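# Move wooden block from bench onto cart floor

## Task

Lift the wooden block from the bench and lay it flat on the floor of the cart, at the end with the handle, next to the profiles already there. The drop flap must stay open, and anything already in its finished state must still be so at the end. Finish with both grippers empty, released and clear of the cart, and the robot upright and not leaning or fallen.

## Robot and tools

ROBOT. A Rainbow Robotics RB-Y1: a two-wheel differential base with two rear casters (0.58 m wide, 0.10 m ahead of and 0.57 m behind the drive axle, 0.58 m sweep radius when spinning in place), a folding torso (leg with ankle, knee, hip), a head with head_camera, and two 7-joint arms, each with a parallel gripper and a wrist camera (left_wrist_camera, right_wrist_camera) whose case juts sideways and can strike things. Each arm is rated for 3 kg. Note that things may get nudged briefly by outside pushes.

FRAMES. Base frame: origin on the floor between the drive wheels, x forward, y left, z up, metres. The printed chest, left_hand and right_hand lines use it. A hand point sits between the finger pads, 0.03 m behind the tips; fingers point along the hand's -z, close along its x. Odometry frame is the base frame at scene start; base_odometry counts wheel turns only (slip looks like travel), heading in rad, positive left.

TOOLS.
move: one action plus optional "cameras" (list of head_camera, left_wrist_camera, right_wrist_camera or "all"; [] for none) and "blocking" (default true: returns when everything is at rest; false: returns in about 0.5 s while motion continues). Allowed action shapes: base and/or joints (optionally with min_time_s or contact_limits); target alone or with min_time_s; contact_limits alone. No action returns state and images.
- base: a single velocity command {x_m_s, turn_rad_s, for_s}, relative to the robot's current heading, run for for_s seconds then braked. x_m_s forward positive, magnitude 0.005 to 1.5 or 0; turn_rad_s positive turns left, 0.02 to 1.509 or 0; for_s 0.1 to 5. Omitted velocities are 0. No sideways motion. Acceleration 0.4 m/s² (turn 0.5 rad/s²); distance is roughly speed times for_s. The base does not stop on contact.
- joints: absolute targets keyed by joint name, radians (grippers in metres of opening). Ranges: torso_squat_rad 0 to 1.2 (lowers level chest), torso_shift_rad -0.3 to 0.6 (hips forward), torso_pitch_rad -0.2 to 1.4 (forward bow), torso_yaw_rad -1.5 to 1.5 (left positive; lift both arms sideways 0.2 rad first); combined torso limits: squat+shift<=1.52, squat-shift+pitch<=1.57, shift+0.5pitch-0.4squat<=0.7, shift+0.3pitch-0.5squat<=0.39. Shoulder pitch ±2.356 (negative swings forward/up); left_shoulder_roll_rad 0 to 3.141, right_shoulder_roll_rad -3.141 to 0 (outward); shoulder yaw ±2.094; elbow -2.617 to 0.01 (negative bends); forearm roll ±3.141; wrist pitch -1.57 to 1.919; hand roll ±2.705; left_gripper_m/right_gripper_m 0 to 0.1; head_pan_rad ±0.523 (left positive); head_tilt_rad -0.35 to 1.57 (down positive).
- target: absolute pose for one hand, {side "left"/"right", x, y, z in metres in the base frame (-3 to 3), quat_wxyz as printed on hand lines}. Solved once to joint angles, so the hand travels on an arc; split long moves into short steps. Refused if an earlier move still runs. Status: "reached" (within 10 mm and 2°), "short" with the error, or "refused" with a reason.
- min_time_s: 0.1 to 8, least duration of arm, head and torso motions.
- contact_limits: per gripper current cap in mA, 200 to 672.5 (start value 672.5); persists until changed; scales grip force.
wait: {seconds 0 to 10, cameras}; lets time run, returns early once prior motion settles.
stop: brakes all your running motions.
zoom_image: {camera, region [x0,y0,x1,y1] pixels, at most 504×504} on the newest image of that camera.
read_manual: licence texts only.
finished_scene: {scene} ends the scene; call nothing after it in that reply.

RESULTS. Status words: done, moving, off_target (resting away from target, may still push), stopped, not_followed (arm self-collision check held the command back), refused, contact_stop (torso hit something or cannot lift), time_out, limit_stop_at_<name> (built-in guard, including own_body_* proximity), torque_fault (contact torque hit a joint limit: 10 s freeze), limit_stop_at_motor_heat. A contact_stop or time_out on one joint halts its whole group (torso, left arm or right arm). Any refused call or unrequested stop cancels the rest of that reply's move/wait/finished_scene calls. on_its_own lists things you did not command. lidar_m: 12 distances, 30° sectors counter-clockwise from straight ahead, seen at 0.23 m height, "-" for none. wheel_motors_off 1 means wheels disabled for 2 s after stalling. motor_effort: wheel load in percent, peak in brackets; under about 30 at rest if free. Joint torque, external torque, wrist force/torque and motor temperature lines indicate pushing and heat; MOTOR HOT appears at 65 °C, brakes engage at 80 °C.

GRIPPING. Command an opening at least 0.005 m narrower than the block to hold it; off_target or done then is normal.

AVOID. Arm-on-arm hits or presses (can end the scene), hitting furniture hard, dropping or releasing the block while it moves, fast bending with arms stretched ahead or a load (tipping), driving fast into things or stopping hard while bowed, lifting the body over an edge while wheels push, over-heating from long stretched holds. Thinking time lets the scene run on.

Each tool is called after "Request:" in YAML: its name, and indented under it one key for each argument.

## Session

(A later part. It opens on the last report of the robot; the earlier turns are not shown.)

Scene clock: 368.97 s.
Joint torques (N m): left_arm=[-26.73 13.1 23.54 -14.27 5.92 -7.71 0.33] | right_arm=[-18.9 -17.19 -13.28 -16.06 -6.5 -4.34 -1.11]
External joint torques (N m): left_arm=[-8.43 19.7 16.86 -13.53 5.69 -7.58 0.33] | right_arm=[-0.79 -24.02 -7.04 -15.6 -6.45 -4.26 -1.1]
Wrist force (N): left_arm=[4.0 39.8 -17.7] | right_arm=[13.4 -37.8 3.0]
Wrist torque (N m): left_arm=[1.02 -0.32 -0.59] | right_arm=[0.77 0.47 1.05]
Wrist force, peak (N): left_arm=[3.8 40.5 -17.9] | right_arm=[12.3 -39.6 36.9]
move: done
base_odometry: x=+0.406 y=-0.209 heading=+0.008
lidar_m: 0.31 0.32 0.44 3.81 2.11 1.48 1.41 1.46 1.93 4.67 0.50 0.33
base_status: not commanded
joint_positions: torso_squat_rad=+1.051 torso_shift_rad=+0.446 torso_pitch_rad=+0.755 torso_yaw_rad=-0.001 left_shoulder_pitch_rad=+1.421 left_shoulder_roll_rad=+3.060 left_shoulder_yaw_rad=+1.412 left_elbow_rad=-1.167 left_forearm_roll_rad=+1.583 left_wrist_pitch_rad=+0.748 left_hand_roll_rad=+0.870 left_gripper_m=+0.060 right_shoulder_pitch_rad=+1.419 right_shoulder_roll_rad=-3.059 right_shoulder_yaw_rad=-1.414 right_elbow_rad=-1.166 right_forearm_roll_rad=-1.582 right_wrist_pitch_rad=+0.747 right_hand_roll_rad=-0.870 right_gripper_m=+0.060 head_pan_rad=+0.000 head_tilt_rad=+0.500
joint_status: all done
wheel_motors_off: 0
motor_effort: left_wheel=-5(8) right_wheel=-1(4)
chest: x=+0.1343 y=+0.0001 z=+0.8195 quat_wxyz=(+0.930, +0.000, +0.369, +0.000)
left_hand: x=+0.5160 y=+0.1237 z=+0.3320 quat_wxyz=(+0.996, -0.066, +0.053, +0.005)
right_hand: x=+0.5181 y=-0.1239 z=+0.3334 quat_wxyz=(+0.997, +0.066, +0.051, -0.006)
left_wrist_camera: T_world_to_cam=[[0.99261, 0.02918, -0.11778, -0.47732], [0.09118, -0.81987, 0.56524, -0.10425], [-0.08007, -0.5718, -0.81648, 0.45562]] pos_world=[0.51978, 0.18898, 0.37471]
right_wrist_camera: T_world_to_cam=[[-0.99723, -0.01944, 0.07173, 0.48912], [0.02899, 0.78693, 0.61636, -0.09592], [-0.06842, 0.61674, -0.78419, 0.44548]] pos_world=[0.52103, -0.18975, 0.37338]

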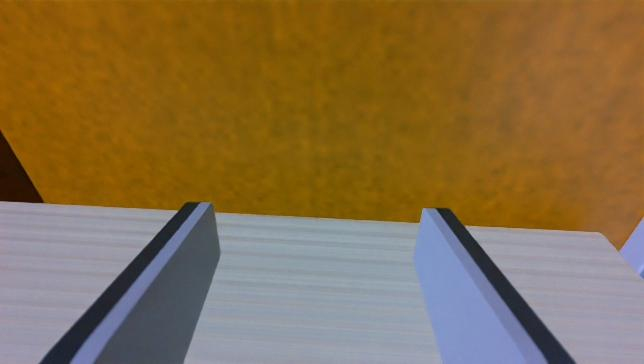

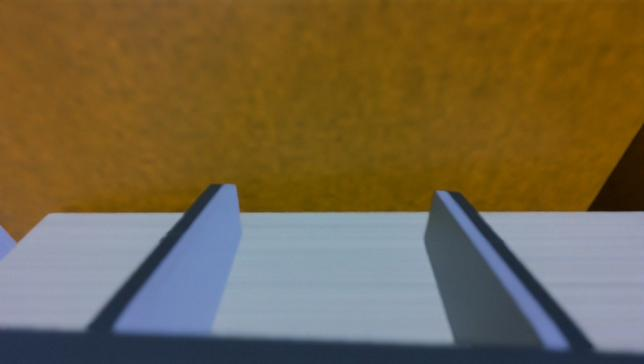

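Request:
move:
  joints: {"torso_pitch_rad":0.762}

Request:
move:
  joints: {"left_shoulder_pitch_rad":1.456,"left_shoulder_roll_rad":2.939,"left_shoulder_yaw_rad":1.418,"left_elbow_rad":-1.222,"left_forearm_roll_rad":1.610,"left_wrist_pitch_rad":0.712,"left_hand_roll_rad":0.776,"right_shoulder_pitch_rad":1.456,"right_shoulder_roll_rad":-2.939,"right_shoulder_yaw_rad":-1.418,"right_elbow_rad":-1.222,"right_forearm_roll_rad":-1.610,"right_wrist_pitch_rad":0.712,"right_hand_roll_rad":-0.776}
  min_time_s: 2
  cameras: ["all"]

Scene clock: 371.03 s.
Joint torques (N m): left_arm=[-25.92 13.57 23.24 -15.06 5.93 -7.35 -0.27] | right_arm=[-16.04 -16.9 -12.78 -16.58 -6.85 -3.24 -1.14]
External joint torques (N m): left_arm=[-7.73 20.13 16.62 -14.27 5.69 -7.24 -0.28] | right_arm=[1.98 -23.7 -6.58 -16.08 -6.79 -3.17 -1.14]
Wrist force (N): left_arm=[8.8 39.7 -17.1] | right_arm=[17.9 -36.4 7.5]
Wrist torque (N m): left_arm=[0.93 -0.08 0.62] | right_arm=[0.74 -0.11 1.07]
Wrist force, peak (N): left_arm=[9.4 40.8 -18.8] | right_arm=[21.5 -36.0 12.5]
move: done
base_odometry: x=+0.406 y=-0.209 heading=+0.008
lidar_m: 0.30 0.33 0.44 3.82 2.10 1.49 1.40 1.46 1.92 4.66 0.50 0.34
base_status: not commanded
joint_positions: torso_squat_rad=+1.051 torso_shift_rad=+0.446 torso_pitch_rad=+0.762 torso_yaw_rad=-0.001 left_shoulder_pitch_rad=+1.421 left_shoulder_roll_rad=+3.060 left_shoulder_yaw_rad=+1.412 left_elbow_rad=-1.166 left_forearm_roll_rad=+1.583 left_wrist_pitch_rad=+0.748 left_hand_roll_rad=+0.870 left_gripper_m=+0.060 right_shoulder_pitch_rad=+1.418 right_shoulder_roll_rad=-3.059 right_shoulder_yaw_rad=-1.414 right_elbow_rad=-1.166 right_forearm_roll_rad=-1.582 right_wrist_pitch_rad=+0.747 right_hand_roll_rad=-0.870 right_gripper_m=+0.060 head_pan_rad=+0.000 head_tilt_rad=+0.500
joint_status: all done
wheel_motors_off: 0
motor_effort: left_wheel=-8(9) right_wheel=-4(7)
chest: x=+0.1358 y=+0.0001 z=+0.8181 quat_wxyz=(+0.928, +0.000, +0.372, +0.000)
left_hand: x=+0.5144 y=+0.1238 z=+0.3280 quat_wxyz=(+0.996, -0.065, +0.056, +0.006)
right_hand: x=+0.5168 y=-0.1237 z=+0.3296 quat_wxyz=(+0.996, +0.066, +0.053, -0.006)
pictures: none

Scene clock: 373.33 s.
Joint torques (N m): left_arm=[-13.73 -10.3 8.02 -1.48 0.54 -0.61 -0.24] | right_arm=[-15.86 11.04 -8.27 -1.09 -0.52 -0.16 0.3]
External joint torques (N m): left_arm=[3.53 -2.32 1.49 -0.85 0.31 -0.5 -0.24] | right_arm=[1.14 2.88 -2.17 -0.72 -0.46 -0.11 0.3]
Wrist force (N): left_arm=[-0.9 0.4 -7.2] | right_arm=[0.8 -0.1 -4.6]
Wrist torque (N m): left_arm=[-0.15 -0.09 0.20] | right_arm=[-0.01 0.17 -0.11]
Wrist force, peak (N): left_arm=[8.9 40.3 -18.2] | right_arm=[18.2 -37.6 8.6]
move: done
base_odometry: x=+0.406 y=-0.209 heading=+0.008
lidar_m: 0.31 0.33 0.44 3.81 2.11 1.49 1.39 1.46 1.93 4.68 0.50 0.33
base_status: not commanded
joint_positions: torso_squat_rad=+1.051 torso_shift_rad=+0.446 torso_pitch_rad=+0.762 torso_yaw_rad=-0.001 left_shoulder_pitch_rad=+1.455 left_shoulder_roll_rad=+2.940 left_shoulder_yaw_rad=+1.418 left_elbow_rad=-1.222 left_forearm_roll_rad=+1.610 left_wrist_pitch_rad=+0.712 left_hand_roll_rad=+0.776 left_gripper_m=+0.060 right_shoulder_pitch_rad=+1.456 right_shoulder_roll_rad=-2.939 right_shoulder_yaw_rad=-1.418 right_elbow_rad=-1.222 right_forearm_roll_rad=-1.610 right_wrist_pitch_rad=+0.712 right_hand_roll_rad=-0.776 right_gripper_m=+0.060 head_pan_rad=+0.000 head_tilt_rad=+0.500
joint_status: all done
wheel_motors_off: 0
motor_effort: left_wheel=-7(12) right_wheel=+7(9)
chest: x=+0.1358 y=+0.0000 z=+0.8181 quat_wxyz=(+0.928, +0.000, +0.372, +0.000)
left_hand: x=+0.5139 y=+0.1694 z=+0.3301 quat_wxyz=(+0.996, -0.069, +0.053, +0.004)
right_hand: x=+0.5135 y=-0.1704 z=+0.3301 quat_wxyz=(+0.996, +0.069, +0.053, -0.005)
pictures: head_camera, left_wrist_camera, right_wrist_camera
head_camera: T_world_to_cam=[[-0.01851, -0.9995, -0.02563, 0.02862], [-0.93356, 0.02645, -0.35744, 0.66091], [0.35794, 0.01731, -0.93358, 0.72614]] pos_world=[0.35761, -0.00145, 0.91488]
left_wrist_camera: T_world_to_cam=[[0.99261, 0.02689, -0.11837, -0.4761], [0.09026, -0.81551, 0.57166, -0.06786], [-0.08116, -0.57812, -0.81191, 0.48021]] pos_world=[0.51768, 0.23508, 0.37232]
right_wrist_camera: T_world_to_cam=[[-0.99682, -0.02247, 0.07642, 0.4816], [0.02995, 0.78327, 0.62096, -0.05978], [-0.07381, 0.62128, -0.78011, 0.4735]] pos_world=[0.51681, -0.23653, 0.36969]

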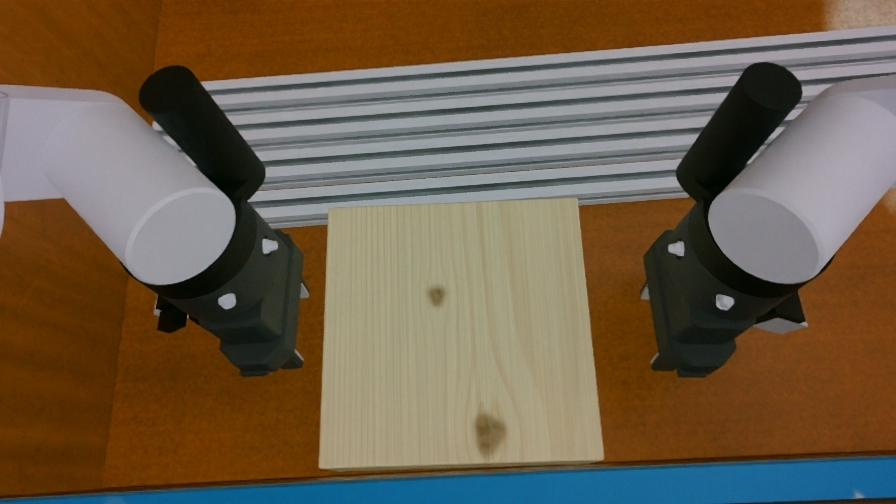

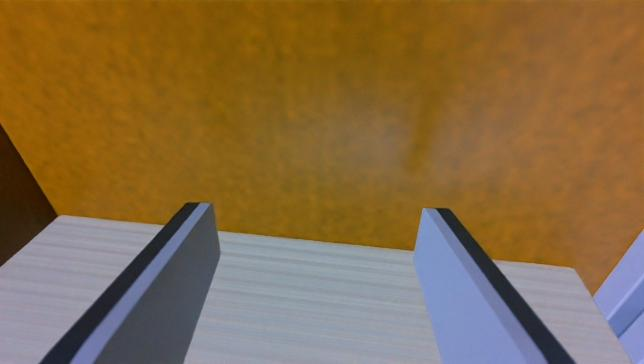

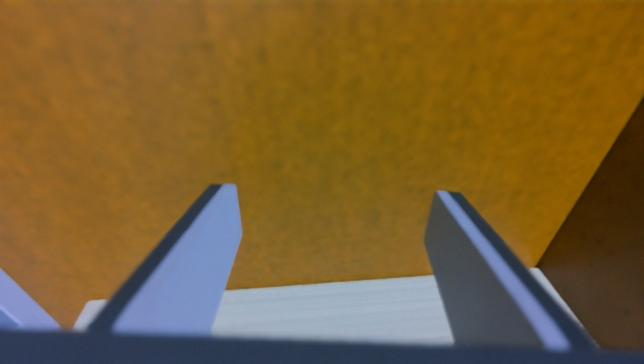

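Request:
move:
  joints: {"torso_squat_rad":0.5,"torso_shift_rad":0.3,"torso_pitch_rad":0.6}
  min_time_s: 2

Request:
move:
  base: {"x_m_s":-0.3,"for_s":1.4}
  cameras: ["head_camera"]

Request:
finished_scene:
  scene: 1

Scene clock: 376.67 s.
Joint torques (N m): left_arm=[-17.19 -8.99 9.17 0.06 0.34 -0.66 -0.28] | right_arm=[-19.85 10.84 -8.4 0.28 -0.16 -0.23 0.15]
External joint torques (N m): left_arm=[2.46 -0.54 1.66 -0.42 0.25 -0.32 -0.28] | right_arm=[-0.53 2.28 -1.39 -0.37 -0.26 0.05 0.15]
Wrist force (N): left_arm=[-1.9 1.7 -7.3] | right_arm=[-0.5 -0.5 -4.6]
Wrist torque (N m): left_arm=[-0.33 -0.16 0.18] | right_arm=[0.03 0.08 -0.08]
Wrist force, peak (N): left_arm=[-0.7 1.5 -8.4] | right_arm=[0.5 -0.7 -5.2]
move: done
base_odometry: x=+0.406 y=-0.209 heading=+0.008
lidar_m: 0.32 0.34 0.45 3.80 2.11 1.47 1.40 1.46 1.92 4.66 0.48 0.33
base_status: not commanded
joint_positions: torso_squat_rad=+0.500 torso_shift_rad=+0.300 torso_pitch_rad=+0.600 torso_yaw_rad=-0.001 left_shoulder_pitch_rad=+1.456 left_shoulder_roll_rad=+2.939 left_shoulder_yaw_rad=+1.418 left_elbow_rad=-1.222 left_forearm_roll_rad=+1.610 left_wrist_pitch_rad=+0.712 left_hand_roll_rad=+0.776 left_gripper_m=+0.060 right_shoulder_pitch_rad=+1.456 right_shoulder_roll_rad=-2.939 right_shoulder_yaw_rad=-1.418 right_elbow_rad=-1.222 right_forearm_roll_rad=-1.610 right_wrist_pitch_rad=+0.712 right_hand_roll_rad=-0.776 right_gripper_m=+0.060 head_pan_rad=+0.000 head_tilt_rad=+0.500
joint_status: all done
wheel_motors_off: 0
motor_effort: left_wheel=-3(6) right_wheel=+4(8)
chest: x=+0.1282 y=+0.0000 z=+1.1228 quat_wxyz=(+0.955, +0.000, +0.295, +0.000)
left_hand: x=+0.5801 y=+0.1697 z=+0.7021 quat_wxyz=(+0.997, -0.070, -0.028, -0.001)
right_hand: x=+0.5797 y=-0.1704 z=+0.7020 quat_wxyz=(+0.997, +0.069, -0.028, +0.001)
pictures: none

Scene clock: 379.27 s.
Joint torques (N m): left_arm=[-17.55 -8.63 9.12 0.34 0.3 -0.61 -0.38] | right_arm=[-20.07 10.64 -8.26 0.84 -0.2 -0.15 0.19]
External joint torques (N m): left_arm=[2.1 -0.17 1.6 -0.14 0.21 -0.27 -0.37] | right_arm=[-0.74 2.08 -1.26 0.19 -0.29 0.12 0.18]
Wrist force (N): left_arm=[-2.0 0.6 -7.5] | right_arm=[-0.8 -0.2 -4.4]
Wrist torque (N m): left_arm=[-0.15 -0.21 0.20] | right_arm=[-0.03 0.04 -0.08]
Wrist force, peak (N): left_arm=[-2.0 0.6 -8.1] | right_arm=[-1.3 -0.8 -5.1]
move: done
base_odometry: x=-0.014 y=-0.212 heading=+0.007
lidar_m: 0.73 0.76 1.77 4.74 1.49 1.05 0.99 1.03 1.36 3.29 1.10 0.78
base_status: done (sent for 1.4 of 1.4 s)
joint_positions: torso_squat_rad=+0.500 torso_shift_rad=+0.300 torso_pitch_rad=+0.600 torso_yaw_rad=-0.001 left_shoulder_pitch_rad=+1.456 left_shoulder_roll_rad=+2.939 left_shoulder_yaw_rad=+1.418 left_elbow_rad=-1.222 left_forearm_roll_rad=+1.610 left_wrist_pitch_rad=+0.712 left_hand_roll_rad=+0.776 left_gripper_m=+0.060 right_shoulder_pitch_rad=+1.456 right_shoulder_roll_rad=-2.939 right_shoulder_yaw_rad=-1.418 right_elbow_rad=-1.222 right_forearm_roll_rad=-1.610 right_wrist_pitch_rad=+0.712 right_hand_roll_rad=-0.776 right_gripper_m=+0.060 head_pan_rad=+0.000 head_tilt_rad=+0.500
joint_status: not commanded
wheel_motors_off: 0
motor_effort: left_wheel=-13(26) right_wheel=+14(30)
chest: x=+0.1282 y=+0.0000 z=+1.1228 quat_wxyz=(+0.955, +0.000, +0.295, +0.000)
left_hand: x=+0.5800 y=+0.1698 z=+0.7021 quat_wxyz=(+0.997, -0.070, -0.028, -0.001)
right_hand: x=+0.5796 y=-0.1704 z=+0.7020 quat_wxyz=(+0.997, +0.069, -0.028, +0.001)
head_camera: T_world_to_cam=[[-0.01404, -0.9995, -0.02823, 0.03872], [-0.86365, 0.02635, -0.5034, 0.91768], [0.50389, 0.01732, -0.86359, 0.91596]] pos_world=[0.33155, -0.00135, 1.25407]

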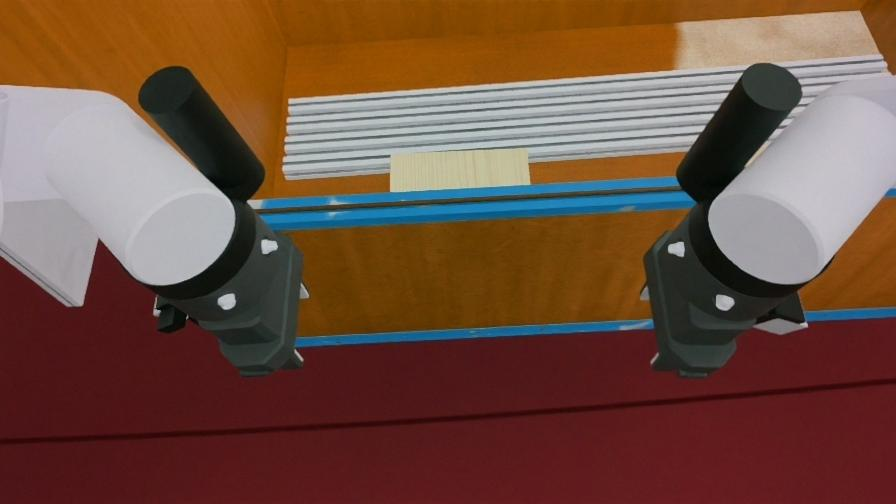

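The scene is finished: the task was done.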